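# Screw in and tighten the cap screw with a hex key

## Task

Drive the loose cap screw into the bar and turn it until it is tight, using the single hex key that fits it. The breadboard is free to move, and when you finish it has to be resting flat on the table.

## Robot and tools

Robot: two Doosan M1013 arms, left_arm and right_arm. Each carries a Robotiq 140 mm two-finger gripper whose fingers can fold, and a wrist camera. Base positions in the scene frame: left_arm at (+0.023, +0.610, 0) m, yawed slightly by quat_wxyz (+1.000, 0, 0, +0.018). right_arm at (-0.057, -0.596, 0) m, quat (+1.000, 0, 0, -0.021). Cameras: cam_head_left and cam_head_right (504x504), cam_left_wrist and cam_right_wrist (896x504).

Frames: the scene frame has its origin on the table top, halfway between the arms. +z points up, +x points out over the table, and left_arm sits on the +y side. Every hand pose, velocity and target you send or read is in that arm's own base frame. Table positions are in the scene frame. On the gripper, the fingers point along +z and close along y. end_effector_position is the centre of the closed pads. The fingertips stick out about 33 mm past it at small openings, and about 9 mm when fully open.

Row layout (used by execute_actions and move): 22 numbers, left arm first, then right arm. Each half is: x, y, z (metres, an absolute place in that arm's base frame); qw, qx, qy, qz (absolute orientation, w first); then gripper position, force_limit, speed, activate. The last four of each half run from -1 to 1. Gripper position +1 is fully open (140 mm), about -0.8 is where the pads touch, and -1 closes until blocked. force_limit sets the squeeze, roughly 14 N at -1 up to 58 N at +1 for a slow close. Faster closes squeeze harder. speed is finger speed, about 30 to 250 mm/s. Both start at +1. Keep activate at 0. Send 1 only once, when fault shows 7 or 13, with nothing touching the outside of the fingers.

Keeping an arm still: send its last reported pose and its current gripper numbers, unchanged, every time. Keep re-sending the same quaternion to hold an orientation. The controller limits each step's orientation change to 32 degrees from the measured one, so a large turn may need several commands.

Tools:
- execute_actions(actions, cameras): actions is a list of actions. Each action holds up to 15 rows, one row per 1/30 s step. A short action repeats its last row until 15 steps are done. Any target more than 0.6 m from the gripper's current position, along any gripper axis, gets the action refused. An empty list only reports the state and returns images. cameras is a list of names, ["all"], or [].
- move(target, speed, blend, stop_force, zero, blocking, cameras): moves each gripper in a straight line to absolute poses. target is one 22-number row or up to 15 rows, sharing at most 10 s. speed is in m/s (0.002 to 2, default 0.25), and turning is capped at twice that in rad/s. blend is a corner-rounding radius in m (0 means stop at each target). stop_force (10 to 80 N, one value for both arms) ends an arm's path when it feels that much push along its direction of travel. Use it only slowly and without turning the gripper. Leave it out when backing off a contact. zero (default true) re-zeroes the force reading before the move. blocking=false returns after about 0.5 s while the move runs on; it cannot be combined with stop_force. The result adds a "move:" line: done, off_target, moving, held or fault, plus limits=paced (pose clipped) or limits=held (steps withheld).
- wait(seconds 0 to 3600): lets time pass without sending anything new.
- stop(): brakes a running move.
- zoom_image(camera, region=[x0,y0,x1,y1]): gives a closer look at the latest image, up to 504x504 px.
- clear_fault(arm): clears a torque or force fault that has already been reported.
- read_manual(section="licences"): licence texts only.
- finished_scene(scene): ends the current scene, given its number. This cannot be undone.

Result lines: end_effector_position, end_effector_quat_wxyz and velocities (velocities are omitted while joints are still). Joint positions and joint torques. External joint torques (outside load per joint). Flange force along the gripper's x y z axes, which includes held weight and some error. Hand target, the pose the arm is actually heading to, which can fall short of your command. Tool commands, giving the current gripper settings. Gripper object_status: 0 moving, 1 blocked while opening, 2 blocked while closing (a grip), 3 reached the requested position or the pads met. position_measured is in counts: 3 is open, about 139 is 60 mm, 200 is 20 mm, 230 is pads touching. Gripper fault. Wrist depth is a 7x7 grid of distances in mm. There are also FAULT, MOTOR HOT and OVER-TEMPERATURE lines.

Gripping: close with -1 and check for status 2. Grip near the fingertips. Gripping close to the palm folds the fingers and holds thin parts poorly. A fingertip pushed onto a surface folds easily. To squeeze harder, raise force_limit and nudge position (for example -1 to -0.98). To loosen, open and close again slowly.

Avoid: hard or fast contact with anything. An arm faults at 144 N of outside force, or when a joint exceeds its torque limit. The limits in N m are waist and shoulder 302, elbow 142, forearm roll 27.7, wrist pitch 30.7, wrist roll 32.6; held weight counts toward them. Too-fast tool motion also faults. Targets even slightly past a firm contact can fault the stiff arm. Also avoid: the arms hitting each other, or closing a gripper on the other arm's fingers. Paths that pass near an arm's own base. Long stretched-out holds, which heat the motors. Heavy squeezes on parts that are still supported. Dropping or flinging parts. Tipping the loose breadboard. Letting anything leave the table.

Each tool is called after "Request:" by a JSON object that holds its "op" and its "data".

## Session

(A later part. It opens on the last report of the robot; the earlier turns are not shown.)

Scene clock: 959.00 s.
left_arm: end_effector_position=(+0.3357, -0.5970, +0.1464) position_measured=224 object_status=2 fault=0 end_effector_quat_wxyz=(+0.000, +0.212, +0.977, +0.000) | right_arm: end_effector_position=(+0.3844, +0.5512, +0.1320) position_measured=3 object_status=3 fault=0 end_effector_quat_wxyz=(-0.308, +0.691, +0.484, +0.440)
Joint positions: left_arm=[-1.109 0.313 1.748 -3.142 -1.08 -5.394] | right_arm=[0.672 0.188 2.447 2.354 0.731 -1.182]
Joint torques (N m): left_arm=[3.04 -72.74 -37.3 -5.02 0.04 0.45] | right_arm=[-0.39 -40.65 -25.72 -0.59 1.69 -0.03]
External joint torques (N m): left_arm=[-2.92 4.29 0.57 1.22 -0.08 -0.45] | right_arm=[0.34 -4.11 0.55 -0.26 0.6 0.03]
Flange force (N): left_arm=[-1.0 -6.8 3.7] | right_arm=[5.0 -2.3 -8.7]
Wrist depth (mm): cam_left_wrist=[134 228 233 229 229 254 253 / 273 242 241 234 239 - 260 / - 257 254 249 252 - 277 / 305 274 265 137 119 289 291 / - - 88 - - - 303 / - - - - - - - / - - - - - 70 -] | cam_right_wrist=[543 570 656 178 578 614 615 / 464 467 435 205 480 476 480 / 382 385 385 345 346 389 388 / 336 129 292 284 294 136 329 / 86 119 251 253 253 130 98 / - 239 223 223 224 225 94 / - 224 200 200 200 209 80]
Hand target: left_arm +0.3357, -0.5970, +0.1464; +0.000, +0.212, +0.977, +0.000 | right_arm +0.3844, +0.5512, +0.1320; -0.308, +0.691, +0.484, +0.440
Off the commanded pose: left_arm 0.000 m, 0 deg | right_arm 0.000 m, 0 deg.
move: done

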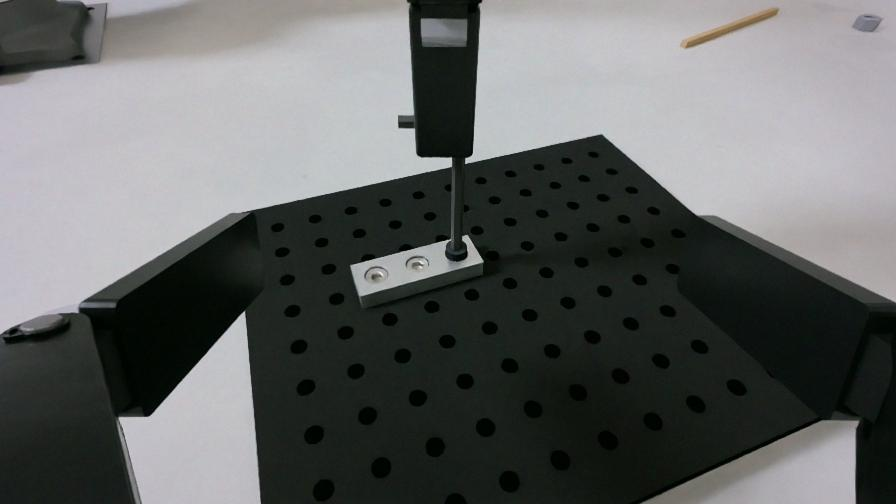

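Request:
{"op": "move", "data": {"target": [[0.3403,-0.5943,0.1462,0,0.5336,0.8457,0,-0.97,0.2,-1,0,0.3844,0.5512,0.132,-0.3082,0.6909,0.4838,0.4401,1,-1,0,0],[0.3447,-0.5939,0.1461,0,0.7907,0.6122,0,-0.97,0.2,-1,0,0.3844,0.5512,0.132,-0.3082,0.6909,0.4838,0.4401,1,-1,0,0],[0.3484,-0.5964,0.1459,0,0.9524,0.3049,0,-0.97,0.2,-1,0,0.3844,0.5512,0.132,-0.3082,0.6909,0.4838,0.4401,1,-1,0,0],[0.3496,-0.6007,0.1458,0,0.9992,-0.0393,0,-0.97,0.2,-1,0,0.3844,0.5512,0.132,-0.3082,0.6909,0.4838,0.4401,1,-1,0,0],[0.3477,-0.6048,0.1457,0,0.9255,-0.3786,0,-0.97,0.2,-1,0,0.3844,0.5512,0.132,-0.3082,0.6909,0.4838,0.4401,1,-1,0,0],[0.3437,-0.6067,0.1455,0,0.7402,-0.6724,0,-0.97,0.2,-1,0,0.3844,0.5512,0.132,-0.3082,0.6909,0.4838,0.4401,1,-1,0,0],[0.3394,-0.6056,0.1454,0,0.4656,-0.8850,0,-0.97,0.2,-1,0,0.3844,0.5512,0.132,-0.3082,0.6909,0.4838,0.4401,1,-1,0,0],[0.3368,-0.6019,0.1452,0,0.1349,-0.9909,0,-0.97,0.2,-1,0,0.3844,0.5512,0.132,-0.3082,0.6909,0.4838,0.4401,1,-1,0,0],[0.3372,-0.5975,0.1451,0,-0.2122,-0.9772,0,-0.97,0.2,-1,0,0.3844,0.5512,0.132,-0.3082,0.6909,0.4838,0.4401,1,-1,0,0],[0.3403,-0.5943,0.1450,0,-0.5336,-0.8457,0,-0.97,0.2,-1,0,0.3844,0.5512,0.132,-0.3082,0.6909,0.4838,0.4401,1,-1,0,0],[0.3447,-0.5939,0.1448,0,-0.7907,-0.6122,0,-0.97,0.2,-1,0,0.3844,0.5512,0.132,-0.3082,0.6909,0.4838,0.4401,1,-1,0,0],[0.3484,-0.5964,0.1447,0,-0.9524,-0.3049,0,-0.97,0.2,-1,0,0.3844,0.5512,0.132,-0.3082,0.6909,0.4838,0.4401,1,-1,0,0],[0.3496,-0.6007,0.1445,0,-0.9992,0.0393,0,-0.97,0.2,-1,0,0.3844,0.5512,0.132,-0.3082,0.6909,0.4838,0.4401,1,-1,0,0],[0.3477,-0.6048,0.1444,0,-0.9255,0.3786,0,-0.97,0.2,-1,0,0.3844,0.5512,0.132,-0.3082,0.6909,0.4838,0.4401,1,-1,0,0],[0.3437,-0.6067,0.1443,0,-0.7402,0.6724,0,-0.97,0.2,-1,0,0.3844,0.5512,0.132,-0.3082,0.6909,0.4838,0.4401,1,-1,0,0]], "speed": 0.6, "blend": [0.003,0.003,0.003,0.003,0.003,0.003,0.003,0.003,0.003,0.003,0.003,0.003,0.003,0.003,0], "cameras": ["cam_right_wrist"]}}

Request:
{"op": "zoom_image", "data": {"camera": "cam_right_wrist", "region": [430, 210, 490, 270]}}

Request:
{"op": "move", "data": {"target": [[0.3437,-0.6067,0.1540,0,-0.7402,0.6724,0,-0.97,0.2,-1,0, 0.3844,0.5512,0.132,-0.3082,0.6909,0.4838,0.4401,1,-1,0,0],[0.3485,-0.5959,0.1560,0,0.9524,0.3049,0,-0.97,0.2,-1,0, 0.3844,0.5512,0.132,-0.3082,0.6909,0.4838,0.4401,1,-1,0,0],[0.3377,-0.5970,0.1560,0,0.2122,0.9772,0,-0.97,0.2,-1,0, 0.3844,0.5512,0.132,-0.3082,0.6909,0.4838,0.4401,1,-1,0,0],[0.3440,-0.6059,0.1560,0,-0.7402,0.6724,0,-0.97,0.2,-1,0, 0.3844,0.5512,0.132,-0.3082,0.6909,0.4838,0.4401,1,-1,0,0],[0.3485,-0.5959,0.1560,0,0.9524,0.3049,0,-0.97,0.2,-1,0, 0.3844,0.5512,0.132,-0.3082,0.6909,0.4838,0.4401,1,-1,0,0],[0.3357,-0.5970,0.1482,0,0.2122,0.9772,0,-0.97,0.2,-1,0, 0.3844,0.5512,0.132,-0.3082,0.6909,0.4838,0.4401,1,-1,0,0]], "speed": [0.1,1.2,1.2,1.2,1.2,1.2], "blend": [0.002,0.03,0.03,0.03,0.03,0], "cameras": ["cam_right_wrist"]}}

Request:
{"op": "zoom_image", "data": {"camera": "cam_right_wrist", "region": [430, 210, 490, 270]}}

Scene clock: 984.63 s.
left_arm: end_effector_position=(+0.3436, -0.6067, +0.1444) position_measured=224 object_status=2 fault=0 end_effector_quat_wxyz=(+0.000, +0.740, -0.672, +0.000) | right_arm: end_effector_position=(+0.3844, +0.5512, +0.1320) position_measured=3 object_status=3 fault=0 end_effector_quat_wxyz=(-0.308, +0.691, +0.484, +0.440)
Joint positions: left_arm=[-1.105 0.332 1.725 -3.142 -1.084 5.082] | right_arm=[0.672 0.188 2.447 2.354 0.731 -1.182]
Joint torques (N m): left_arm=[4.46 -75.33 -39.15 -3.66 0.78 0.42] | right_arm=[-0.06 -41.19 -25.7 -0.51 1.83 -0.01]
External joint torques (N m): left_arm=[-4.56 5.01 2.23 -0.14 -0.74 -0.42] | right_arm=[-0.06 -3.75 0.3 -0.33 0.47 0.01]
Flange force (N): left_arm=[5.4 5.4 4.7] | right_arm=[4.9 -0.9 -8.3]
Wrist depth (mm): cam_left_wrist=[- 230 228 227 222 224 - / - - 240 240 235 235 137 / - 257 253 247 249 247 270 / - 270 266 119 124 - - / 315 - 88 - - - - / - - - - - - 318 / - - - - - 70 -] | cam_right_wrist=[543 573 604 165 585 617 582 / 467 473 493 198 478 476 450 / 384 385 384 333 345 389 391 / 335 129 291 284 292 136 329 / 86 119 253 253 253 139 98 / - 239 223 223 224 220 94 / - 223 200 200 201 209 80]
Hand target: left_arm +0.3437, -0.6067, +0.1443; +0.000, +0.740, -0.672, +0.000 | right_arm +0.3844, +0.5512, +0.1320; -0.308, +0.691, +0.484, +0.440
Off the commanded pose: left_arm 0.000 m, 0 deg | right_arm 0.000 m, 0 deg.
move: done

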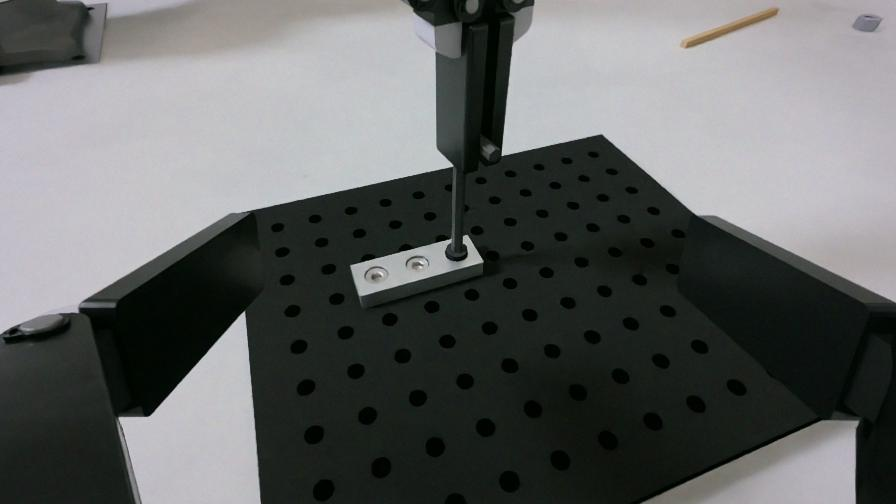

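Scaled by 8.400 from the camera's image (finer frame: 1280x720).

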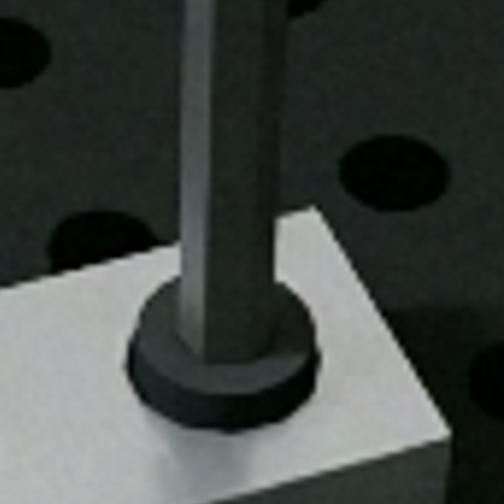

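Scene clock: 989.80 s.
left_arm: end_effector_position=(+0.3357, -0.5970, +0.1482) position_measured=224 object_status=2 fault=0 end_effector_quat_wxyz=(+0.000, +0.212, +0.977, +0.000) | right_arm: end_effector_position=(+0.3844, +0.5512, +0.1320) position_measured=3 object_status=3 fault=0 end_effector_quat_wxyz=(-0.308, +0.691, +0.484, +0.440)
Joint positions: left_arm=[-1.109 0.312 1.747 -3.142 -1.083 -5.394] | right_arm=[0.672 0.188 2.447 2.354 0.731 -1.182]
Joint torques (N m): left_arm=[4.31 -73.01 -38.1 -4.23 0.35 0.42] | right_arm=[0.07 -41.25 -25.39 -0.61 1.66 0]
External joint torques (N m): left_arm=[-4.52 4.6 1.2 0.41 -0.39 -0.42] | right_arm=[-0.04 -3.67 0.02 -0.25 0.65 0]
Flange force (N): left_arm=[0.9 -8.2 4.0] | right_arm=[4.6 -0.8 -7.6]
Wrist depth (mm): cam_left_wrist=[- 232 232 229 232 - 249 / - 242 245 232 243 267 266 / - 262 257 255 - 279 278 / - 296 271 137 261 - - / 321 - 88 - - - - / 335 - - - - - - / - - - - - 70 -] | cam_right_wrist=[541 582 608 177 611 580 661 / 464 469 475 199 478 477 - / 383 386 388 335 345 392 392 / 336 129 292 285 292 135 331 / 86 119 253 252 254 139 98 / - 237 222 223 223 225 94 / - 224 199 203 204 209 80]
Hand target: left_arm +0.3357, -0.5970, +0.1482; +0.000, +0.212, +0.977, +0.000 | right_arm +0.3844, +0.5512, +0.1320; -0.308, +0.691, +0.484, +0.440
Off the commanded pose: left_arm 0.000 m, 0 deg | right_arm 0.000 m, 0 deg.
move: done

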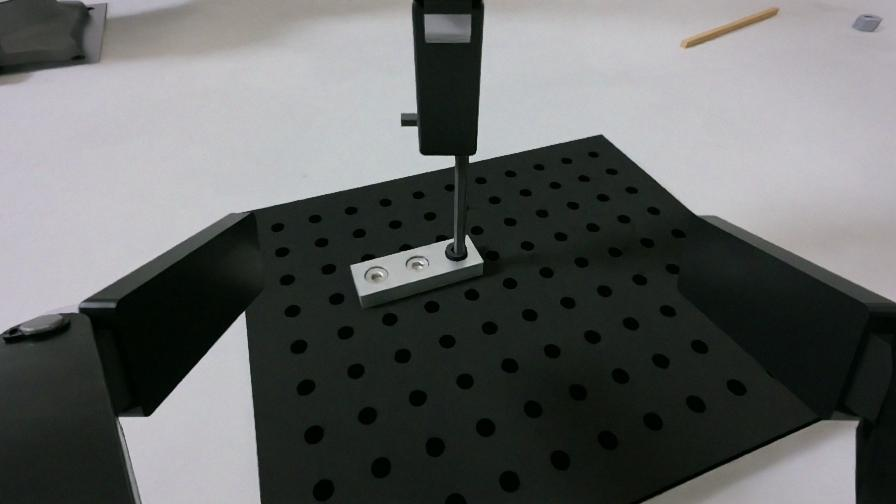

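Scaled by 8.400 from the camera's image (finer frame: 1280x720).

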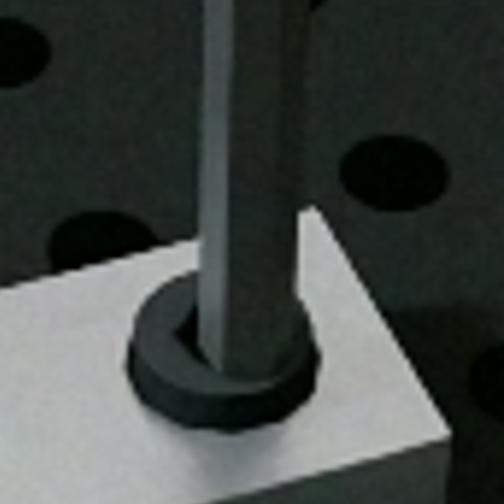

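Request:
{"op": "move", "data": {"target": [[0.3357,-0.5970,0.1500,0,0.2122,0.9772,0,-0.97,0.2,-1,0, 0.3844,0.5512,0.132,-0.3082,0.6909,0.4838,0.4401,1,-1,0,0],[0.3342,-0.5950,0.1500,0,0.2122,0.9772,0,-0.97,0.2,-1,0, 0.3844,0.5512,0.132,-0.3082,0.6909,0.4838,0.4401,1,-1,0,0],[0.3357,-0.5970,0.1490,0,0.2122,0.9772,0,-0.97,0.2,-1,0, 0.3844,0.5512,0.132,-0.3082,0.6909,0.4838,0.4401,1,-1,0,0],[0.3357,-0.5970,0.1482,0,0.2122,0.9772,0,-0.97,0.2,-1,0, 0.3844,0.5512,0.132,-0.3082,0.6909,0.4838,0.4401,1,-1,0,0]], "speed": 0.03, "cameras": ["cam_right_wrist"]}}

Request:
{"op": "zoom_image", "data": {"camera": "cam_right_wrist", "region": [430, 210, 490, 270]}}

Scene clock: 998.57 s.
left_arm: end_effector_position=(+0.3357, -0.5970, +0.1482) position_measured=224 object_status=2 fault=0 end_effector_quat_wxyz=(+0.000, +0.212, +0.977, +0.000) | right_arm: end_effector_position=(+0.3844, +0.5512, +0.1320) position_measured=3 object_status=3 fault=0 end_effector_quat_wxyz=(-0.308, +0.691, +0.484, +0.440)
Joint positions: left_arm=[-1.109 0.312 1.747 -3.142 -1.083 -5.394] | right_arm=[0.672 0.188 2.447 2.354 0.731 -1.182]
Joint torques (N m): left_arm=[4.57 -72.93 -37.75 -4.23 0.36 0.41] | right_arm=[-0.11 -40.92 -25.77 -0.69 1.74 0.01]
External joint torques (N m): left_arm=[-4.94 4.6 0.93 0.4 -0.41 -0.41] | right_arm=[0.05 -4.18 0.29 -0.16 0.57 -0.01]
Flange force (N): left_arm=[0.9 -9.0 3.7] | right_arm=[5.1 -1.8 -8.6]
Wrist depth (mm): cam_left_wrist=[- 234 234 232 230 254 256 / - 245 246 241 237 - 264 / - 260 257 249 - 282 - / - 295 264 124 111 291 300 / - - 88 - - - 303 / - - - - - - - / - - - - - 70 -] | cam_right_wrist=[536 608 601 177 608 612 578 / 466 459 475 204 475 484 473 / 383 384 386 335 347 392 392 / 332 129 291 291 293 136 331 / 86 119 252 253 254 139 98 / - 240 223 223 224 224 94 / - 224 199 200 200 209 80]
Hand target: left_arm +0.3357, -0.5970, +0.1482; +0.000, +0.212, +0.977, +0.000 | right_arm +0.3844, +0.5512, +0.1320; -0.308, +0.691, +0.484, +0.440
Off the commanded pose: left_arm 0.000 m, 0 deg | right_arm 0.000 m, 0 deg.
move: done

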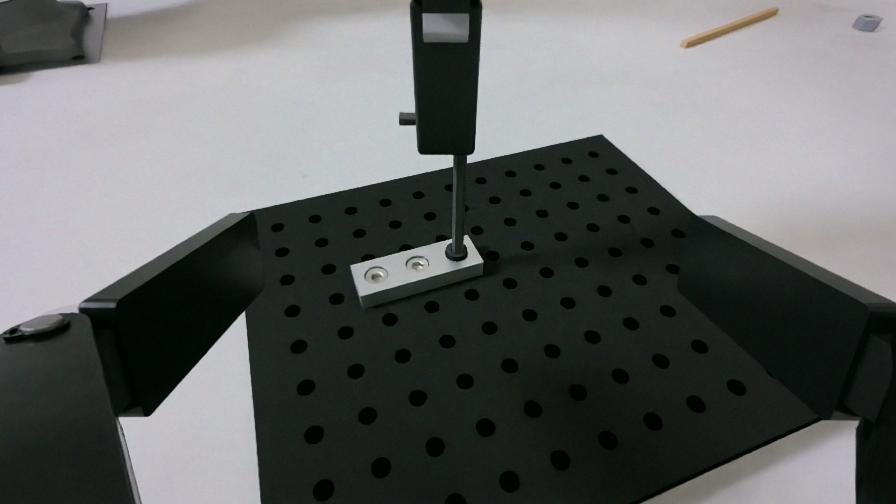

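Scaled by 8.400 from the camera's image (finer frame: 1280x720).

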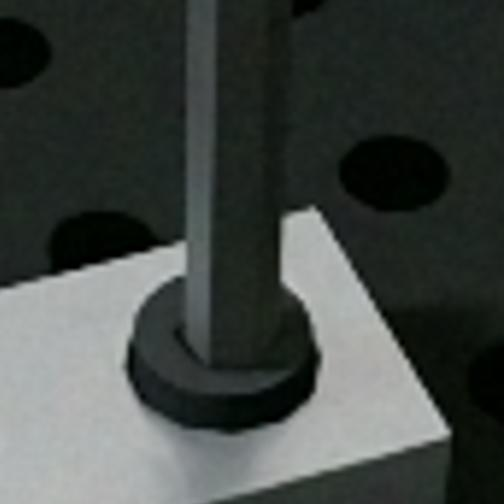

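Request:
{"op": "move", "data": {"target": [0.3354,-0.5964,0.1482,0,0.2122,0.9772,0,-0.97,0.2,-1,0, 0.3844,0.5512,0.132,-0.3082,0.6909,0.4838,0.4401,1,-1,0,0], "speed": 0.02}}

Request:
{"op": "move", "data": {"target": [0.3354,-0.5964,0.1440,0,0.2122,0.9772,0,-0.97,0.2,-1,0, 0.3844,0.5512,0.132,-0.3082,0.6909,0.4838,0.4401,1,-1,0,0], "speed": 0.012, "stop_force": 12, "cameras": ["cam_right_wrist"]}}

Request:
{"op": "zoom_image", "data": {"camera": "cam_right_wrist", "region": [430, 210, 490, 270]}}

Scene clock: 1004.57 s.
left_arm: end_effector_position=(+0.3354, -0.5964, +0.1482) position_measured=224 object_status=2 fault=0 end_effector_quat_wxyz=(+0.000, +0.212, +0.977, +0.000) | right_arm: end_effector_position=(+0.3844, +0.5512, +0.1320) position_measured=3 object_status=3 fault=0 end_effector_quat_wxyz=(-0.308, +0.691, +0.484, +0.440)
Joint positions: left_arm=[-1.109 0.311 1.748 -3.142 -1.083 -5.394] | right_arm=[0.672 0.188 2.447 2.354 0.731 -1.182]
Joint torques (N m): left_arm=[4.53 -72.9 -38.12 -4.21 0.37 0.39] | right_arm=[-0.07 -41.18 -25.7 -0.53 1.63 0]
External joint torques (N m): left_arm=[-4.5 4.58 1.25 0.39 -0.41 -0.39] | right_arm=[0.13 -3.83 0.28 -0.33 0.69 -0.01]
Flange force (N): left_arm=[1.0 -8.1 4.0] | right_arm=[4.6 -1.2 -8.2]
Wrist depth (mm): cam_left_wrist=[251 231 232 233 232 256 248 / 268 243 242 237 - 264 267 / - 256 260 253 - - 275 / - 300 269 137 109 - - / - - 88 - - - 310 / 337 - - - - - 320 / - - - - - 70 -] | cam_right_wrist=[543 605 573 178 595 646 648 / 465 470 472 206 503 475 475 / 386 384 387 346 344 389 393 / 350 129 291 284 292 136 332 / 86 119 252 254 255 139 98 / - 239 222 224 223 223 94 / - 223 198 200 200 209 218]
Hand target: left_arm +0.3354, -0.5964, +0.1482; +0.000, +0.212, +0.977, +0.000 | right_arm +0.3844, +0.5512, +0.1320; -0.308, +0.691, +0.484, +0.440
Off the commanded pose: left_arm 0.000 m, 0 deg | right_arm 0.000 m, 0 deg.
move: done

Scene clock: 1005.63 s.
left_arm: end_effector_position=(+0.3354, -0.5964, +0.1440) position_measured=224 object_status=2 fault=0 end_effector_quat_wxyz=(+0.000, +0.212, +0.977, +0.000) | right_arm: end_effector_position=(+0.3844, +0.5512, +0.1320) position_measured=3 object_status=3 fault=0 end_effector_quat_wxyz=(-0.308, +0.691, +0.484, +0.440)
Joint positions: left_arm=[-1.109 0.314 1.752 -3.142 -1.076 -5.394] | right_arm=[0.672 0.188 2.447 2.354 0.731 -1.182]
Joint torques (N m): left_arm=[3.01 -72.64 -37.13 -5.04 0.03 0.44] | right_arm=[-0.14 -40.99 -25.46 -0.58 1.7 -0.08]
External joint torques (N m): left_arm=[-3.26 4.22 0.46 1.24 -0.07 -0.44] | right_arm=[0.02 -3.73 0.24 -0.27 0.6 0.08]
Flange force (N): left_arm=[-0.8 -7.3 3.6] | right_arm=[4.8 -1.0 -8.1]
Wrist depth (mm): cam_left_wrist=[131 229 229 - 228 - - / - 240 239 234 237 257 - / - 256 255 245 - 276 - / 285 291 266 137 109 292 291 / 302 308 87 - - - 305 / - - - - - - - / - - - - - 70 -] | cam_right_wrist=[536 592 611 178 612 608 601 / 441 469 457 205 476 478 - / 384 385 386 336 348 378 389 / 335 129 291 283 294 136 330 / 86 119 252 253 253 139 98 / - 238 229 223 223 225 94 / - 224 200 200 200 209 77]
Hand target: left_arm +0.3354, -0.5964, +0.1440; +0.000, +0.212, +0.977, +0.000 | right_arm +0.3844, +0.5512, +0.1320; -0.308, +0.691, +0.484, +0.440
Off the commanded pose: left_arm 0.000 m, 0 deg | right_arm 0.000 m, 0 deg.
move: done

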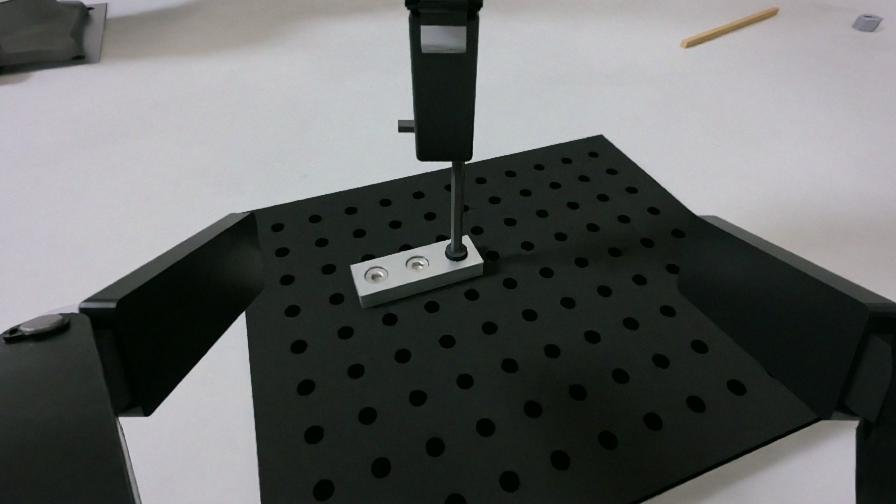

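Scaled by 8.400 from the camera's image (finer frame: 1280x720).

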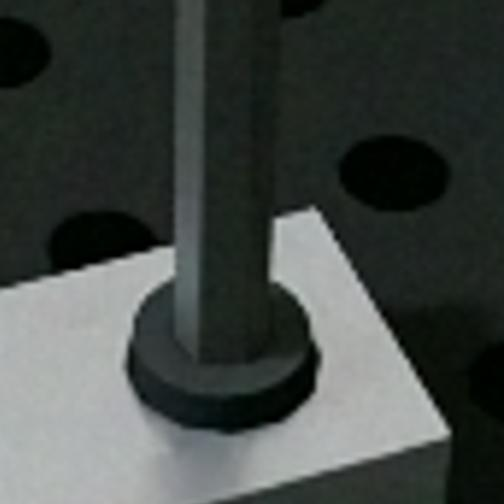

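Request:
{"op": "move", "data": {"target": [[0.3403,-0.5943,0.1439,0,0.5336,0.8457,0,-0.97,0.2,-1,0,0.3844,0.5512,0.132,-0.3082,0.6909,0.4838,0.4401,1,-1,0,0],[0.3447,-0.5939,0.1437,0,0.7907,0.6122,0,-0.97,0.2,-1,0,0.3844,0.5512,0.132,-0.3082,0.6909,0.4838,0.4401,1,-1,0,0],[0.3484,-0.5964,0.1436,0,0.9524,0.3049,0,-0.97,0.2,-1,0,0.3844,0.5512,0.132,-0.3082,0.6909,0.4838,0.4401,1,-1,0,0],[0.3496,-0.6007,0.1434,0,0.9992,-0.0393,0,-0.97,0.2,-1,0,0.3844,0.5512,0.132,-0.3082,0.6909,0.4838,0.4401,1,-1,0,0],[0.3477,-0.6048,0.1433,0,0.9255,-0.3786,0,-0.97,0.2,-1,0,0.3844,0.5512,0.132,-0.3082,0.6909,0.4838,0.4401,1,-1,0,0],[0.3437,-0.6067,0.1432,0,0.7402,-0.6724,0,-0.97,0.2,-1,0,0.3844,0.5512,0.132,-0.3082,0.6909,0.4838,0.4401,1,-1,0,0],[0.3394,-0.6056,0.1430,0,0.4656,-0.8850,0,-0.97,0.2,-1,0,0.3844,0.5512,0.132,-0.3082,0.6909,0.4838,0.4401,1,-1,0,0],[0.3368,-0.6019,0.1429,0,0.1349,-0.9909,0,-0.97,0.2,-1,0,0.3844,0.5512,0.132,-0.3082,0.6909,0.4838,0.4401,1,-1,0,0],[0.3372,-0.5975,0.1427,0,-0.2122,-0.9772,0,-0.97,0.2,-1,0,0.3844,0.5512,0.132,-0.3082,0.6909,0.4838,0.4401,1,-1,0,0],[0.3403,-0.5943,0.1426,0,-0.5336,-0.8457,0,-0.97,0.2,-1,0,0.3844,0.5512,0.132,-0.3082,0.6909,0.4838,0.4401,1,-1,0,0],[0.3447,-0.5939,0.1425,0,-0.7907,-0.6122,0,-0.97,0.2,-1,0,0.3844,0.5512,0.132,-0.3082,0.6909,0.4838,0.4401,1,-1,0,0],[0.3484,-0.5964,0.1423,0,-0.9524,-0.3049,0,-0.97,0.2,-1,0,0.3844,0.5512,0.132,-0.3082,0.6909,0.4838,0.4401,1,-1,0,0],[0.3496,-0.6007,0.1422,0,-0.9992,0.0393,0,-0.97,0.2,-1,0,0.3844,0.5512,0.132,-0.3082,0.6909,0.4838,0.4401,1,-1,0,0],[0.3477,-0.6048,0.1420,0,-0.9255,0.3786,0,-0.97,0.2,-1,0,0.3844,0.5512,0.132,-0.3082,0.6909,0.4838,0.4401,1,-1,0,0],[0.3437,-0.6067,0.1419,0,-0.7402,0.6724,0,-0.97,0.2,-1,0,0.3844,0.5512,0.132,-0.3082,0.6909,0.4838,0.4401,1,-1,0,0]], "speed": 0.6, "blend": [0.003,0.003,0.003,0.003,0.003,0.003,0.003,0.003,0.003,0.003,0.003,0.003,0.003,0.003,0]}}

Request:
{"op": "move", "data": {"target": [[0.3437,-0.6067,0.1520,0,-0.7402,0.6724,0,-0.97,0.2,-1,0, 0.3844,0.5512,0.132,-0.3082,0.6909,0.4838,0.4401,1,-1,0,0],[0.3485,-0.5959,0.1540,0,0.9524,0.3049,0,-0.97,0.2,-1,0, 0.3844,0.5512,0.132,-0.3082,0.6909,0.4838,0.4401,1,-1,0,0],[0.3377,-0.5970,0.1540,0,0.2122,0.9772,0,-0.97,0.2,-1,0, 0.3844,0.5512,0.132,-0.3082,0.6909,0.4838,0.4401,1,-1,0,0],[0.3440,-0.6059,0.1540,0,-0.7402,0.6724,0,-0.97,0.2,-1,0, 0.3844,0.5512,0.132,-0.3082,0.6909,0.4838,0.4401,1,-1,0,0],[0.3485,-0.5959,0.1540,0,0.9524,0.3049,0,-0.97,0.2,-1,0, 0.3844,0.5512,0.132,-0.3082,0.6909,0.4838,0.4401,1,-1,0,0],[0.3357,-0.5970,0.1480,0,0.2122,0.9772,0,-0.97,0.2,-1,0, 0.3844,0.5512,0.132,-0.3082,0.6909,0.4838,0.4401,1,-1,0,0]], "speed": [0.1,1.2,1.2,1.2,1.2,1.2], "blend": [0.002,0.03,0.03,0.03,0.03,0]}}

Request:
{"op": "move", "data": {"target": [[0.3342,-0.5950,0.1480,0,0.2122,0.9772,0,-0.97,0.2,-1,0, 0.3844,0.5512,0.132,-0.3082,0.6909,0.4838,0.4401,1,-1,0,0],[0.3357,-0.5970,0.1470,0,0.2122,0.9772,0,-0.97,0.2,-1,0, 0.3844,0.5512,0.132,-0.3082,0.6909,0.4838,0.4401,1,-1,0,0],[0.3354,-0.5964,0.1462,0,0.2122,0.9772,0,-0.97,0.2,-1,0, 0.3844,0.5512,0.132,-0.3082,0.6909,0.4838,0.4401,1,-1,0,0]], "speed": 0.03, "cameras": ["cam_right_wrist"]}}

Request:
{"op": "zoom_image", "data": {"camera": "cam_right_wrist", "region": [430, 210, 490, 270]}}

Request:
{"op": "move", "data": {"target": [0.3354,-0.5964,0.1419,0,0.2122,0.9772,0,-0.97,0.2,-1,0, 0.3844,0.5512,0.132,-0.3082,0.6909,0.4838,0.4401,1,-1,0,0], "speed": 0.012, "stop_force": 12, "cameras": ["cam_right_wrist"]}}

Request:
{"op": "zoom_image", "data": {"camera": "cam_right_wrist", "region": [430, 210, 490, 270]}}

Scene clock: 1038.33 s.
left_arm: end_effector_position=(+0.3436, -0.6067, +0.1420) position_measured=224 object_status=2 fault=0 end_effector_quat_wxyz=(+0.000, +0.740, -0.672, +0.000) | right_arm: end_effector_position=(+0.3844, +0.5512, +0.1320) position_measured=3 object_status=3 fault=0 end_effector_quat_wxyz=(-0.308, +0.691, +0.484, +0.440)
Joint positions: left_arm=[-1.105 0.334 1.728 -3.142 -1.08 5.082] | right_arm=[0.672 0.188 2.447 2.354 0.731 -1.182]
Joint torques (N m): left_arm=[5.22 -75.76 -39.07 -3.63 0.77 0.43] | right_arm=[-0.01 -40.9 -25.45 -0.59 1.7 -0.02]
External joint torques (N m): left_arm=[-5.29 5.36 2.26 -0.17 -0.73 -0.43] | right_arm=[0.04 -4.21 0.07 -0.26 0.62 0.02]
Flange force (N): left_arm=[6.2 6.2 5.0] | right_arm=[5.5 -1.3 -8.7]
Wrist depth (mm): cam_left_wrist=[255 228 227 225 223 224 - / - 237 239 237 233 234 143 / - - 246 246 244 252 135 / - - - 119 119 267 284 / - 313 88 - - - - / 334 - - - - - - / - - - - - 70 -] | cam_right_wrist=[546 620 573 167 577 612 609 / 469 450 501 197 479 478 477 / 384 384 386 335 348 390 404 / 334 129 289 284 292 135 333 / 86 119 252 253 253 139 98 / - 239 222 223 224 224 94 / - 223 195 200 200 209 80]
Hand target: left_arm +0.3437, -0.6067, +0.1419; +0.000, +0.740, -0.672, +0.000 | right_arm +0.3844, +0.5512, +0.1320; -0.308, +0.691, +0.484, +0.440
Off the commanded pose: left_arm 0.000 m, 0 deg | right_arm 0.000 m, 0 deg.
move: done

Scene clock: 1043.50 s.
left_arm: end_effector_position=(+0.3357, -0.5970, +0.1480) position_measured=224 object_status=2 fault=0 end_effector_quat_wxyz=(+0.000, +0.212, +0.977, +0.000) | right_arm: end_effector_position=(+0.3844, +0.5512, +0.1320) position_measured=3 object_status=3 fault=0 end_effector_quat_wxyz=(-0.308, +0.691, +0.484, +0.440)
Joint positions: left_arm=[-1.109 0.312 1.747 -3.142 -1.083 -5.394] | right_arm=[0.672 0.188 2.447 2.354 0.731 -1.182]
Joint torques (N m): left_arm=[4.1 -73.17 -38.14 -4.2 0.36 0.45] | right_arm=[-0.05 -40.82 -25.77 -0.58 1.64 -0.02]
External joint torques (N m): left_arm=[-4.08 4.73 1.27 0.38 -0.4 -0.45] | right_arm=[-0.05 -3.71 0.57 -0.26 0.66 0.02]
Flange force (N): left_arm=[0.5 -7.8 4.2] | right_arm=[4.0 -1.2 -8.4]
Wrist depth (mm): cam_left_wrist=[- 232 234 238 230 252 249 / 271 243 244 237 241 262 - / - 256 256 249 259 - 278 / 297 - 270 136 265 - 291 / - - 88 - - - - / - - - - - - - / - - - - - 70 -] | cam_right_wrist=[536 604 614 168 611 619 614 / 464 474 482 203 479 457 478 / 370 384 387 333 347 390 388 / 338 129 291 284 292 136 321 / 86 119 252 252 260 139 98 / - 237 223 224 218 223 94 / - 225 199 200 200 209 80]
Hand target: left_arm +0.3357, -0.5970, +0.1480; +0.000, +0.212, +0.977, +0.000 | right_arm +0.3844, +0.5512, +0.1320; -0.308, +0.691, +0.484, +0.440
Off the commanded pose: left_arm 0.000 m, 0 deg | right_arm 0.000 m, 0 deg.
move: done

Scene clock: 1044.20 s.
left_arm: end_effector_position=(+0.3354, -0.5964, +0.1461) position_measured=224 object_status=2 fault=0 end_effector_quat_wxyz=(+0.000, +0.212, +0.977, +0.000) | right_arm: end_effector_position=(+0.3844, +0.5512, +0.1320) position_measured=3 object_status=3 fault=0 end_effector_quat_wxyz=(-0.308, +0.691, +0.484, +0.440)
Joint positions: left_arm=[-1.109 0.313 1.75 -3.142 -1.079 -5.394] | right_arm=[0.672 0.188 2.447 2.354 0.731 -1.182]
Joint torques (N m): left_arm=[4.36 -72.98 -38.13 -4.21 0.37 0.45] | right_arm=[-0.18 -40.59 -25.81 -0.6 1.72 -0.06]
External joint torques (N m): left_arm=[-4.28 4.56 1.35 0.41 -0.42 -0.45] | right_arm=[0.14 -4.21 0.5 -0.25 0.59 0.06]
Flange force (N): left_arm=[1.0 -7.8 4.1] | right_arm=[5.2 -1.8 -9.1]
Wrist depth (mm): cam_left_wrist=[135 228 229 230 230 245 248 / 266 241 241 236 236 - - / - 255 256 244 - - 286 / - 272 265 137 260 - 290 / - 314 88 - - - 310 / - - - - - - - / - - - - - 70 -] | cam_right_wrist=[537 593 676 169 599 - 561 / 481 470 495 206 476 450 482 / 383 387 389 345 346 391 391 / 336 129 293 286 294 135 330 / 86 119 252 253 253 139 98 / - 239 223 223 224 224 94 / - 224 200 199 199 209 80]
Hand target: left_arm +0.3354, -0.5964, +0.1462; +0.000, +0.212, +0.977, +0.000 | right_arm +0.3844, +0.5512, +0.1320; -0.308, +0.691, +0.484, +0.440
Off the commanded pose: left_arm 0.000 m, 0 deg | right_arm 0.000 m, 0 deg.
move: done

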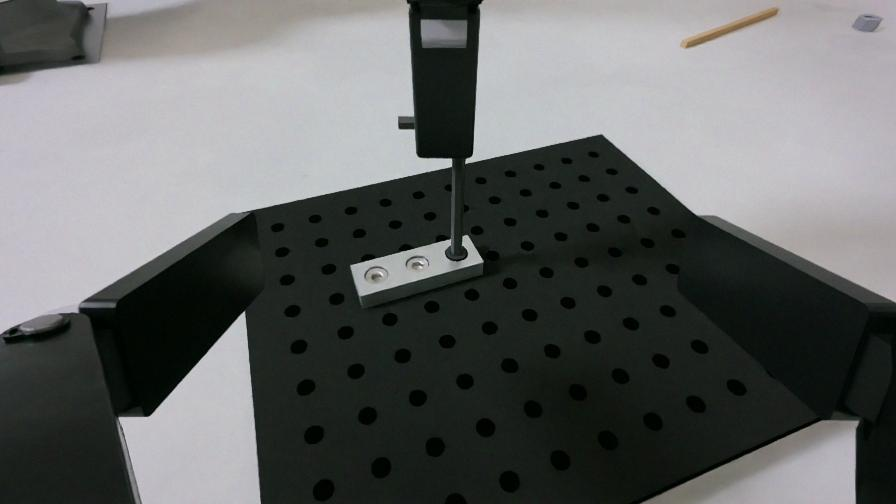

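Scaled by 8.400 from the camera's image (finer frame: 1280x720).

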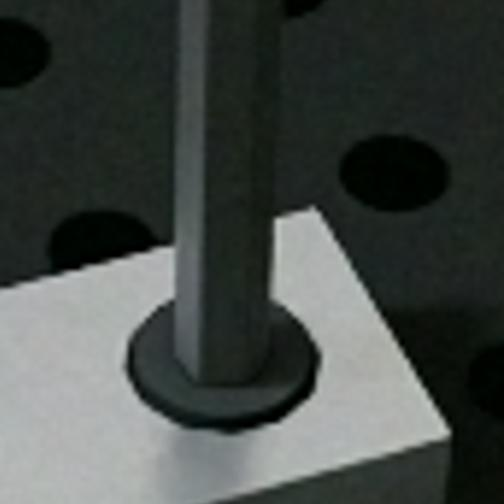

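Scene clock: 1045.27 s.
left_arm: end_effector_position=(+0.3354, -0.5964, +0.1419) position_measured=224 object_status=2 fault=0 end_effector_quat_wxyz=(+0.000, +0.212, +0.977, +0.000) | right_arm: end_effector_position=(+0.3844, +0.5512, +0.1320) position_measured=3 object_status=3 fault=0 end_effector_quat_wxyz=(-0.308, +0.691, +0.484, +0.440)
Joint positions: left_arm=[-1.109 0.316 1.754 -3.142 -1.072 -5.394] | right_arm=[0.672 0.188 2.447 2.354 0.731 -1.182]
Joint torques (N m): left_arm=[2.83 -72.52 -37 -5.01 0.04 0.44] | right_arm=[-0.39 -41.23 -25.56 -0.58 1.67 0.02]
External joint torques (N m): left_arm=[-3.18 4.03 0.41 1.21 -0.08 -0.44] | right_arm=[0.31 -3.16 0.24 -0.28 0.62 -0.02]
Flange force (N): left_arm=[-0.7 -7.1 3.4] | right_arm=[3.8 -1.4 -6.5]
Wrist depth (mm): cam_left_wrist=[- 226 - 226 - 247 - / 263 237 240 232 239 257 - / - 250 249 238 - 269 - / - 266 265 124 114 278 294 / - 305 88 - - 270 299 / - - - - - - - / - - - - - 70 -] | cam_right_wrist=[542 596 605 175 612 608 602 / 461 470 493 204 474 475 474 / 385 384 376 333 347 392 392 / 337 129 292 284 291 136 330 / 86 119 251 253 253 139 98 / - 238 223 224 223 225 94 / - 224 199 200 200 210 79]
Hand target: left_arm +0.3354, -0.5964, +0.1419; +0.000, +0.212, +0.977, +0.000 | right_arm +0.3844, +0.5512, +0.1320; -0.308, +0.691, +0.484, +0.440
Off the commanded pose: left_arm 0.000 m, 0 deg | right_arm 0.000 m, 0 deg.
move: done

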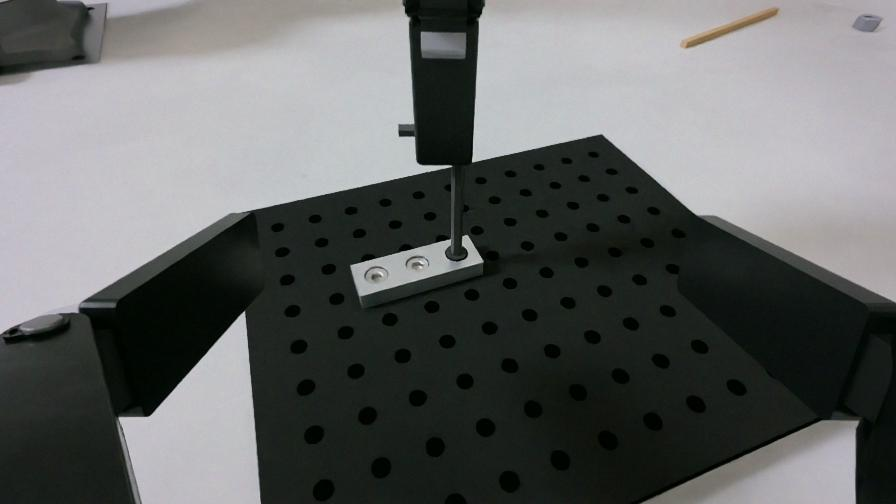

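Scaled by 8.400 from the camera's image (finer frame: 1280x720).

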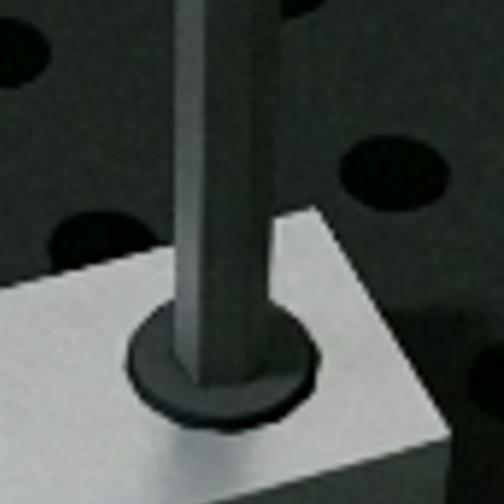

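Request:
{"op": "move", "data": {"target": [[0.3403,-0.5943,0.1418,0,0.5336,0.8457,0,-0.97,0.2,-1,0,0.3844,0.5512,0.132,-0.3082,0.6909,0.4838,0.4401,1,-1,0,0],[0.3447,-0.5939,0.1416,0,0.7907,0.6122,0,-0.97,0.2,-1,0,0.3844,0.5512,0.132,-0.3082,0.6909,0.4838,0.4401,1,-1,0,0],[0.3484,-0.5964,0.1415,0,0.9524,0.3049,0,-0.97,0.2,-1,0,0.3844,0.5512,0.132,-0.3082,0.6909,0.4838,0.4401,1,-1,0,0],[0.3496,-0.6007,0.1413,0,0.9992,-0.0393,0,-0.97,0.2,-1,0,0.3844,0.5512,0.132,-0.3082,0.6909,0.4838,0.4401,1,-1,0,0],[0.3477,-0.6048,0.1412,0,0.9255,-0.3786,0,-0.97,0.2,-1,0,0.3844,0.5512,0.132,-0.3082,0.6909,0.4838,0.4401,1,-1,0,0],[0.3437,-0.6067,0.1411,0,0.7402,-0.6724,0,-0.97,0.2,-1,0,0.3844,0.5512,0.132,-0.3082,0.6909,0.4838,0.4401,1,-1,0,0],[0.3394,-0.6056,0.1409,0,0.4656,-0.8850,0,-0.97,0.2,-1,0,0.3844,0.5512,0.132,-0.3082,0.6909,0.4838,0.4401,1,-1,0,0]], "speed": 0.5, "blend": [0.003,0.003,0.003,0.003,0.003,0.003,0], "cameras": ["cam_right_wrist"]}}

Request:
{"op": "zoom_image", "data": {"camera": "cam_right_wrist", "region": [430, 210, 490, 270]}}

Scene clock: 1062.77 s.
left_arm: end_effector_position=(+0.3393, -0.6056, +0.1409) position_measured=224 object_status=2 fault=0 end_effector_quat_wxyz=(+0.000, -0.466, +0.885, +0.000) | right_arm: end_effector_position=(+0.3844, +0.5512, +0.1320) position_measured=3 object_status=3 fault=0 end_effector_quat_wxyz=(-0.308, +0.691, +0.484, +0.440)
Joint positions: left_arm=[-1.11 0.331 1.735 -3.142 -1.076 -0.508] | right_arm=[0.672 0.188 2.447 2.354 0.731 -1.182]
Joint torques (N m): left_arm=[5.27 -74.71 -38.51 -3.63 0.73 0.45] | right_arm=[0.24 -41.41 -25.55 -0.48 1.7 -0.05]
External joint torques (N m): left_arm=[-5.11 4.55 1.79 -0.17 -0.72 -0.45] | right_arm=[-0.35 -3.02 0.38 -0.36 0.59 0.05]
Flange force (N): left_arm=[8.5 0.9 4.0] | right_arm=[3.4 0.3 -7.5]
Wrist depth (mm): cam_left_wrist=[- 225 225 224 223 226 248 / 241 238 236 235 232 238 256 / 254 251 250 243 240 245 266 / 296 261 260 137 115 - 284 / 311 306 88 - - - - / - - - - - - 315 / - - - - - 70 -] | cam_right_wrist=[541 638 563 167 581 612 612 / 463 - 474 194 480 504 475 / 389 378 386 347 346 382 393 / 327 129 290 276 292 136 332 / 86 111 253 253 254 139 98 / - 239 222 223 224 225 94 / - 224 200 200 200 209 80]
Hand target: left_arm +0.3394, -0.6056, +0.1409; +0.000, -0.466, +0.885, +0.000 | right_arm +0.3844, +0.5512, +0.1320; -0.308, +0.691, +0.484, +0.440
Off the commanded pose: left_arm 0.000 m, 0 deg | right_arm 0.000 m, 0 deg.
move: done

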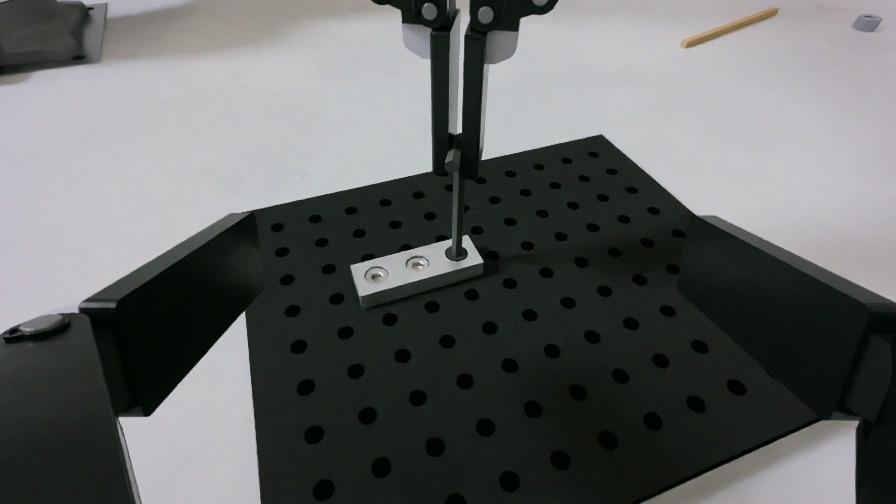

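Scaled by 8.400 from the camera's image (finer frame: 1280x720).

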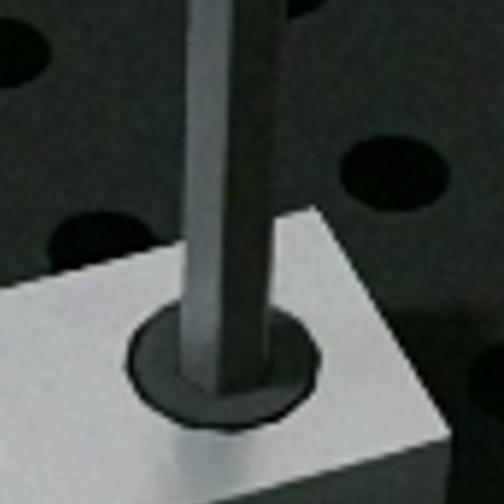

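Request:
{"op": "move", "data": {"target": [0.3393,-0.6056,0.1408,0,-0.4656,0.8850,0,-1,1,-1,0,0.3844,0.5512,0.132,-0.3082,0.6909,0.4838,0.4401,1,-1,0,0]}}

Request:
{"op": "move", "data": {"target": [[0.3368,-0.6019,0.1406,0,0.1349,-0.9909,0,-1,1,-1,0,0.3844,0.5512,0.132,-0.3082,0.6909,0.4838,0.4401,1,-1,0,0],[0.3372,-0.5975,0.1405,0,-0.2122,-0.9772,0,-1,1,-1,0,0.3844,0.5512,0.132,-0.3082,0.6909,0.4838,0.4401,1,-1,0,0],[0.3403,-0.5943,0.1404,0,-0.5336,-0.8457,0,-1,1,-1,0,0.3844,0.5512,0.132,-0.3082,0.6909,0.4838,0.4401,1,-1,0,0]], "speed": 0.25, "blend": [0.003,0.003,0], "cameras": ["cam_right_wrist"]}}

Request:
{"op": "zoom_image", "data": {"camera": "cam_right_wrist", "region": [400, 130, 520, 270]}}

Scene clock: 1072.73 s.
left_arm: end_effector_position=(+0.3394, -0.6056, +0.1408) position_measured=225 object_status=2 fault=0 end_effector_quat_wxyz=(+0.000, -0.466, +0.885, +0.000) | right_arm: end_effector_position=(+0.3844, +0.5512, +0.1320) position_measured=3 object_status=3 fault=0 end_effector_quat_wxyz=(-0.308, +0.691, +0.484, +0.440)
Joint positions: left_arm=[-1.11 0.331 1.735 -3.142 -1.076 -0.508] | right_arm=[0.672 0.188 2.447 2.354 0.731 -1.182]
Joint torques (N m): left_arm=[5.92 -72.11 -36.3 -3.49 0.49 0.45] | right_arm=[0.46 -41.21 -25.42 -0.61 1.63 0.02]
External joint torques (N m): left_arm=[-6.06 1.95 -0.43 -0.32 -0.48 -0.45] | right_arm=[-0.43 -3.76 -0.01 -0.25 0.68 -0.02]
Flange force (N): left_arm=[10.0 1.0 0.3] | right_arm=[4.4 0.0 -8.2]
Wrist depth (mm): cam_left_wrist=[- 226 225 224 223 226 - / 241 237 237 235 232 - 259 / 245 253 253 243 239 248 271 / - - 254 124 259 - - / - - 87 - 94 - - / - - - - - - - / - - - - - 70 -] | cam_right_wrist=[538 670 591 168 601 572 638 / 464 464 494 210 505 496 480 / 395 383 388 334 359 377 388 / 344 129 292 282 294 136 334 / 86 110 253 253 253 139 98 / - 238 223 223 223 224 94 / - 224 200 200 201 210 80]
Hand target: left_arm +0.3393, -0.6056, +0.1408; +0.000, -0.466, +0.885, +0.000 | right_arm +0.3844, +0.5512, +0.1320; -0.308, +0.691, +0.484, +0.440
Off the commanded pose: left_arm 0.000 m, 0 deg | right_arm 0.000 m, 0 deg.
move: done

Scene clock: 1077.30 s.
left_arm: end_effector_position=(+0.3403, -0.5943, +0.1404) position_measured=225 object_status=2 fault=0 end_effector_quat_wxyz=(+0.000, +0.534, +0.846, +0.000) | right_arm: end_effector_position=(+0.3844, +0.5512, +0.1320) position_measured=3 object_status=3 fault=0 end_effector_quat_wxyz=(-0.308, +0.691, +0.484, +0.440)
Joint positions: left_arm=[-1.101 0.318 1.754 -3.142 -1.07 1.595] | right_arm=[0.672 0.188 2.447 2.354 0.731 -1.182]
Joint torques (N m): left_arm=[5.12 -68.78 -34.15 -3.69 0.01 0.45] | right_arm=[-0.46 -41.03 -25.55 -0.59 1.73 0.09]
External joint torques (N m): left_arm=[-5.13 0.11 -2.39 -0.06 -0.06 -0.45] | right_arm=[0.42 -3.55 0.37 -0.26 0.56 -0.1]
Flange force (N): left_arm=[-5.2 -7.8 -2.3] | right_arm=[4.2 -2.2 -7.1]
Wrist depth (mm): cam_left_wrist=[250 250 223 225 240 248 244 / - 260 241 233 234 233 256 / - 254 248 232 248 - 267 / - 264 261 124 254 - - / 153 279 87 - 94 268 - / 322 - - - - - - / - - - - - 70 -] | cam_right_wrist=[550 545 578 174 614 619 565 / 459 471 471 210 477 475 498 / 382 384 385 346 346 391 387 / 335 129 292 284 293 136 331 / 86 119 253 253 254 139 98 / - 239 223 224 224 224 94 / - 224 199 200 201 210 80]
Hand target: left_arm +0.3403, -0.5943, +0.1404; +0.000, +0.534, +0.846, +0.000 | right_arm +0.3844, +0.5512, +0.1320; -0.308, +0.691, +0.484, +0.440
Off the commanded pose: left_arm 0.000 m, 0 deg | right_arm 0.000 m, 0 deg.
move: done

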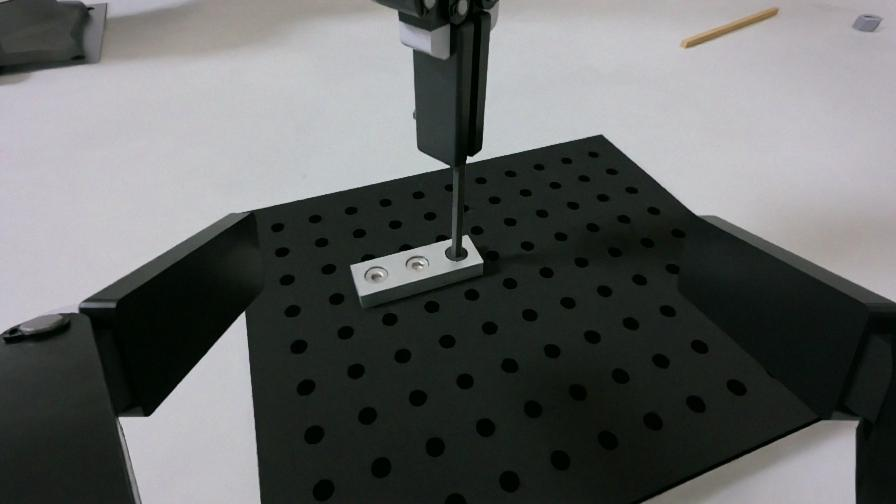

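Scaled by 3.600 from the camera's image (finer frame: 1280x720).

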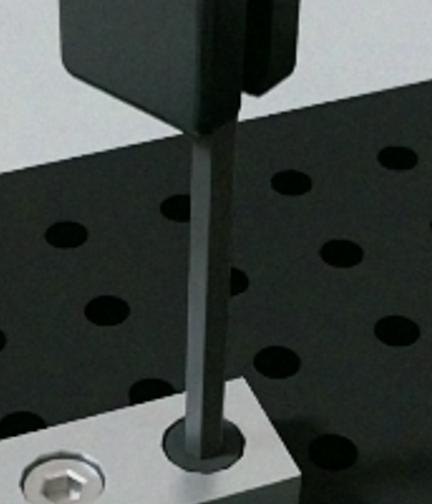

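Request:
{"op": "move", "data": {"target": [[0.3447,-0.5939,0.1403,0,-0.7907,-0.6122,0,-1,1,-1,0,0.3844,0.5512,0.132,-0.3082,0.6909,0.4838,0.4401,1,-1,0,0],[0.3484,-0.5964,0.1402,0,-0.9524,-0.3049,0,-1,1,-1,0,0.3844,0.5512,0.132,-0.3082,0.6909,0.4838,0.4401,1,-1,0,0]], "speed": 0.2, "blend": [0.003,0], "cameras": ["cam_right_wrist"]}}

Request:
{"op": "zoom_image", "data": {"camera": "cam_right_wrist", "region": [400, 130, 520, 270]}}

Request:
{"op": "move", "data": {"target": [[0.3496,-0.6007,0.1401,0,-0.9992,0.0393,0,-1,1,-1,0,0.3844,0.5512,0.132,-0.3082,0.6909,0.4838,0.4401,1,-1,0,0],[0.3477,-0.6048,0.1400,0,-0.9255,0.3786,0,-1,1,-1,0,0.3844,0.5512,0.132,-0.3082,0.6909,0.4838,0.4401,1,-1,0,0]], "speed": 0.2, "blend": [0.003,0], "cameras": ["cam_right_wrist"]}}

Request:
{"op": "zoom_image", "data": {"camera": "cam_right_wrist", "region": [400, 130, 520, 270]}}

Scene clock: 1092.27 s.
left_arm: end_effector_position=(+0.3484, -0.5964, +0.1402) position_measured=225 object_status=2 fault=0 end_effector_quat_wxyz=(+0.000, +0.952, +0.305, +0.000) | right_arm: end_effector_position=(+0.3844, +0.5512, +0.1320) position_measured=3 object_status=3 fault=0 end_effector_quat_wxyz=(-0.308, +0.691, +0.484, +0.440)
Joint positions: left_arm=[-1.092 0.326 1.743 -3.142 -1.073 3.001] | right_arm=[0.672 0.188 2.447 2.354 0.731 -1.182]
Joint torques (N m): left_arm=[5.09 -71.42 -36.27 -3.71 0.49 0.43] | right_arm=[0.02 -40.75 -25.57 -0.57 1.68 -0.03]
External joint torques (N m): left_arm=[-5.11 1.8 -0.36 -0.01 -0.51 -0.43] | right_arm=[0.04 -3.72 0.46 -0.29 0.61 0.03]
Flange force (N): left_arm=[-8.3 2.5 0.2] | right_arm=[4.4 -1.2 -8.3]
Wrist depth (mm): cam_left_wrist=[252 251 226 224 224 221 224 / 263 260 238 - 233 234 231 / - - 246 246 246 245 242 / - - - 124 252 256 - / - - 87 - 94 296 295 / - - - - - - - / - - - - - 70 -] | cam_right_wrist=[535 599 601 180 596 586 615 / 482 468 470 216 475 479 480 / 383 385 388 335 345 394 390 / 335 129 291 284 294 136 330 / 86 119 251 253 254 139 98 / - 239 223 223 223 225 94 / - 224 199 200 200 209 80]
Hand target: left_arm +0.3484, -0.5964, +0.1402; +0.000, +0.952, +0.305, +0.000 | right_arm +0.3844, +0.5512, +0.1320; -0.308, +0.691, +0.484, +0.440
Off the commanded pose: left_arm 0.000 m, 0 deg | right_arm 0.000 m, 0 deg.
move: done

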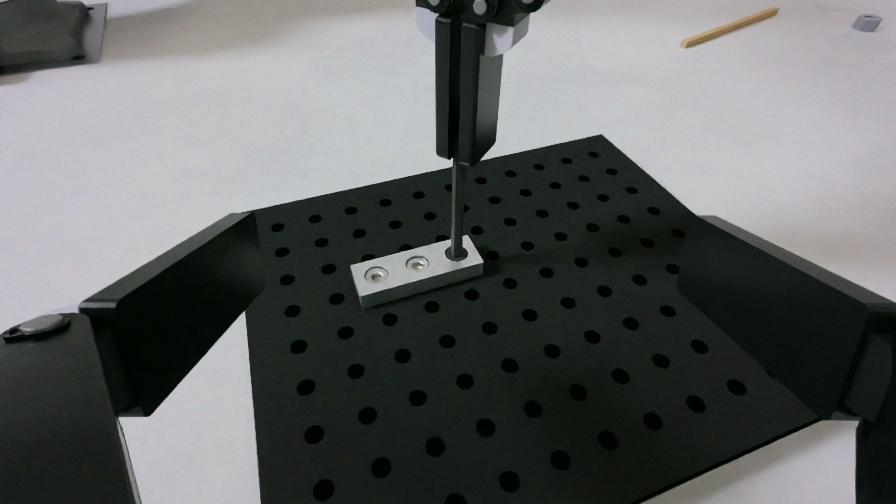

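Scaled by 3.600 from the camera's image (finer frame: 1280x720).

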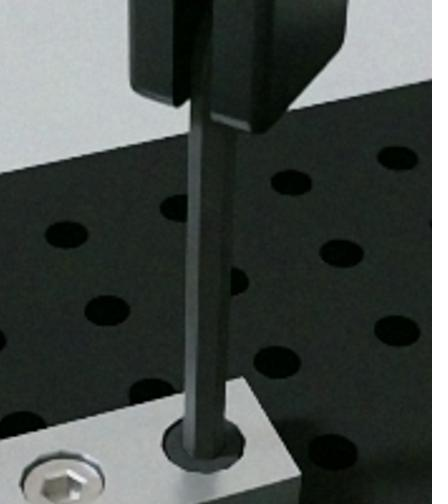

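Scene clock: 1096.13 s.
left_arm: end_effector_position=(+0.3476, -0.6049, +0.1400) position_measured=225 object_status=2 fault=0 end_effector_quat_wxyz=(+0.000, +0.926, -0.379, +0.000) | right_arm: end_effector_position=(+0.3844, +0.5512, +0.1320) position_measured=3 object_status=3 fault=0 end_effector_quat_wxyz=(-0.308, +0.691, +0.484, +0.440)
Joint positions: left_arm=[-1.099 0.336 1.729 -3.142 -1.076 4.39] | right_arm=[0.672 0.188 2.447 2.354 0.731 -1.182]
Joint torques (N m): left_arm=[4.69 -75.54 -38.54 -3.98 0.76 0.43] | right_arm=[-0.21 -41.06 -25.78 -0.61 1.69 -0.01]
External joint torques (N m): left_arm=[-4.98 4.78 1.68 0.2 -0.72 -0.43] | right_arm=[0.2 -3.94 0.33 -0.25 0.63 0.01]
Flange force (N): left_arm=[1.3 8.4 4.0] | right_arm=[4.8 -1.7 -8.2]
Wrist depth (mm): cam_left_wrist=[- 226 221 220 222 222 - / 263 - 231 235 234 231 253 / - - - 240 246 244 246 / - 292 265 119 254 256 - / - 307 87 - 94 - - / 327 - - - - - 150 / - - - - - 70 -] | cam_right_wrist=[555 601 605 164 563 - 619 / 464 472 470 195 479 - 478 / 384 375 388 332 347 377 390 / 336 129 291 284 292 136 329 / 86 119 253 253 254 139 98 / - 238 223 223 223 224 94 / - 224 200 200 200 210 80]
Hand target: left_arm +0.3477, -0.6048, +0.1400; +0.000, +0.926, -0.379, +0.000 | right_arm +0.3844, +0.5512, +0.1320; -0.308, +0.691, +0.484, +0.440
Off the commanded pose: left_arm 0.000 m, 0 deg | right_arm 0.000 m, 0 deg.
move: done

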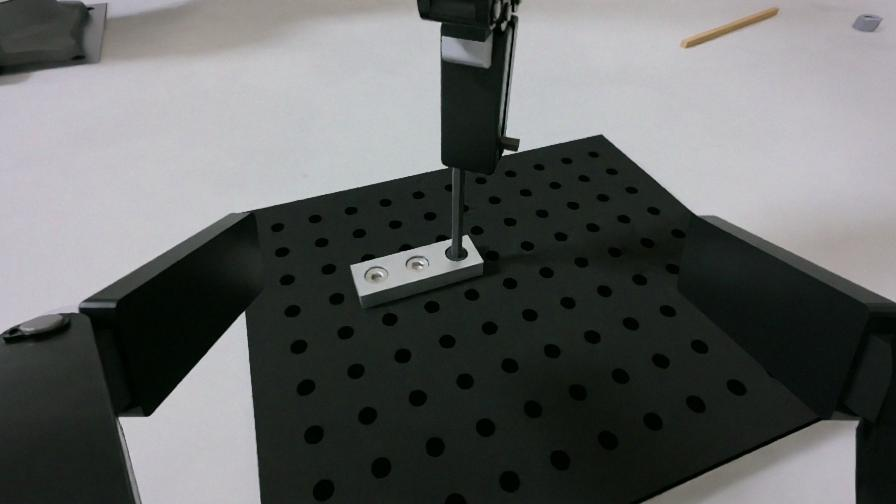

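Scaled by 3.600 from the camera's image (finer frame: 1280x720).

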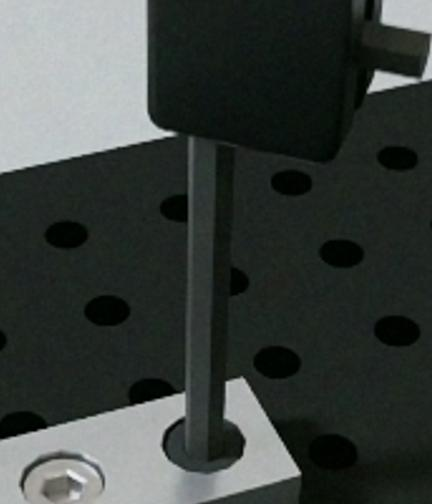

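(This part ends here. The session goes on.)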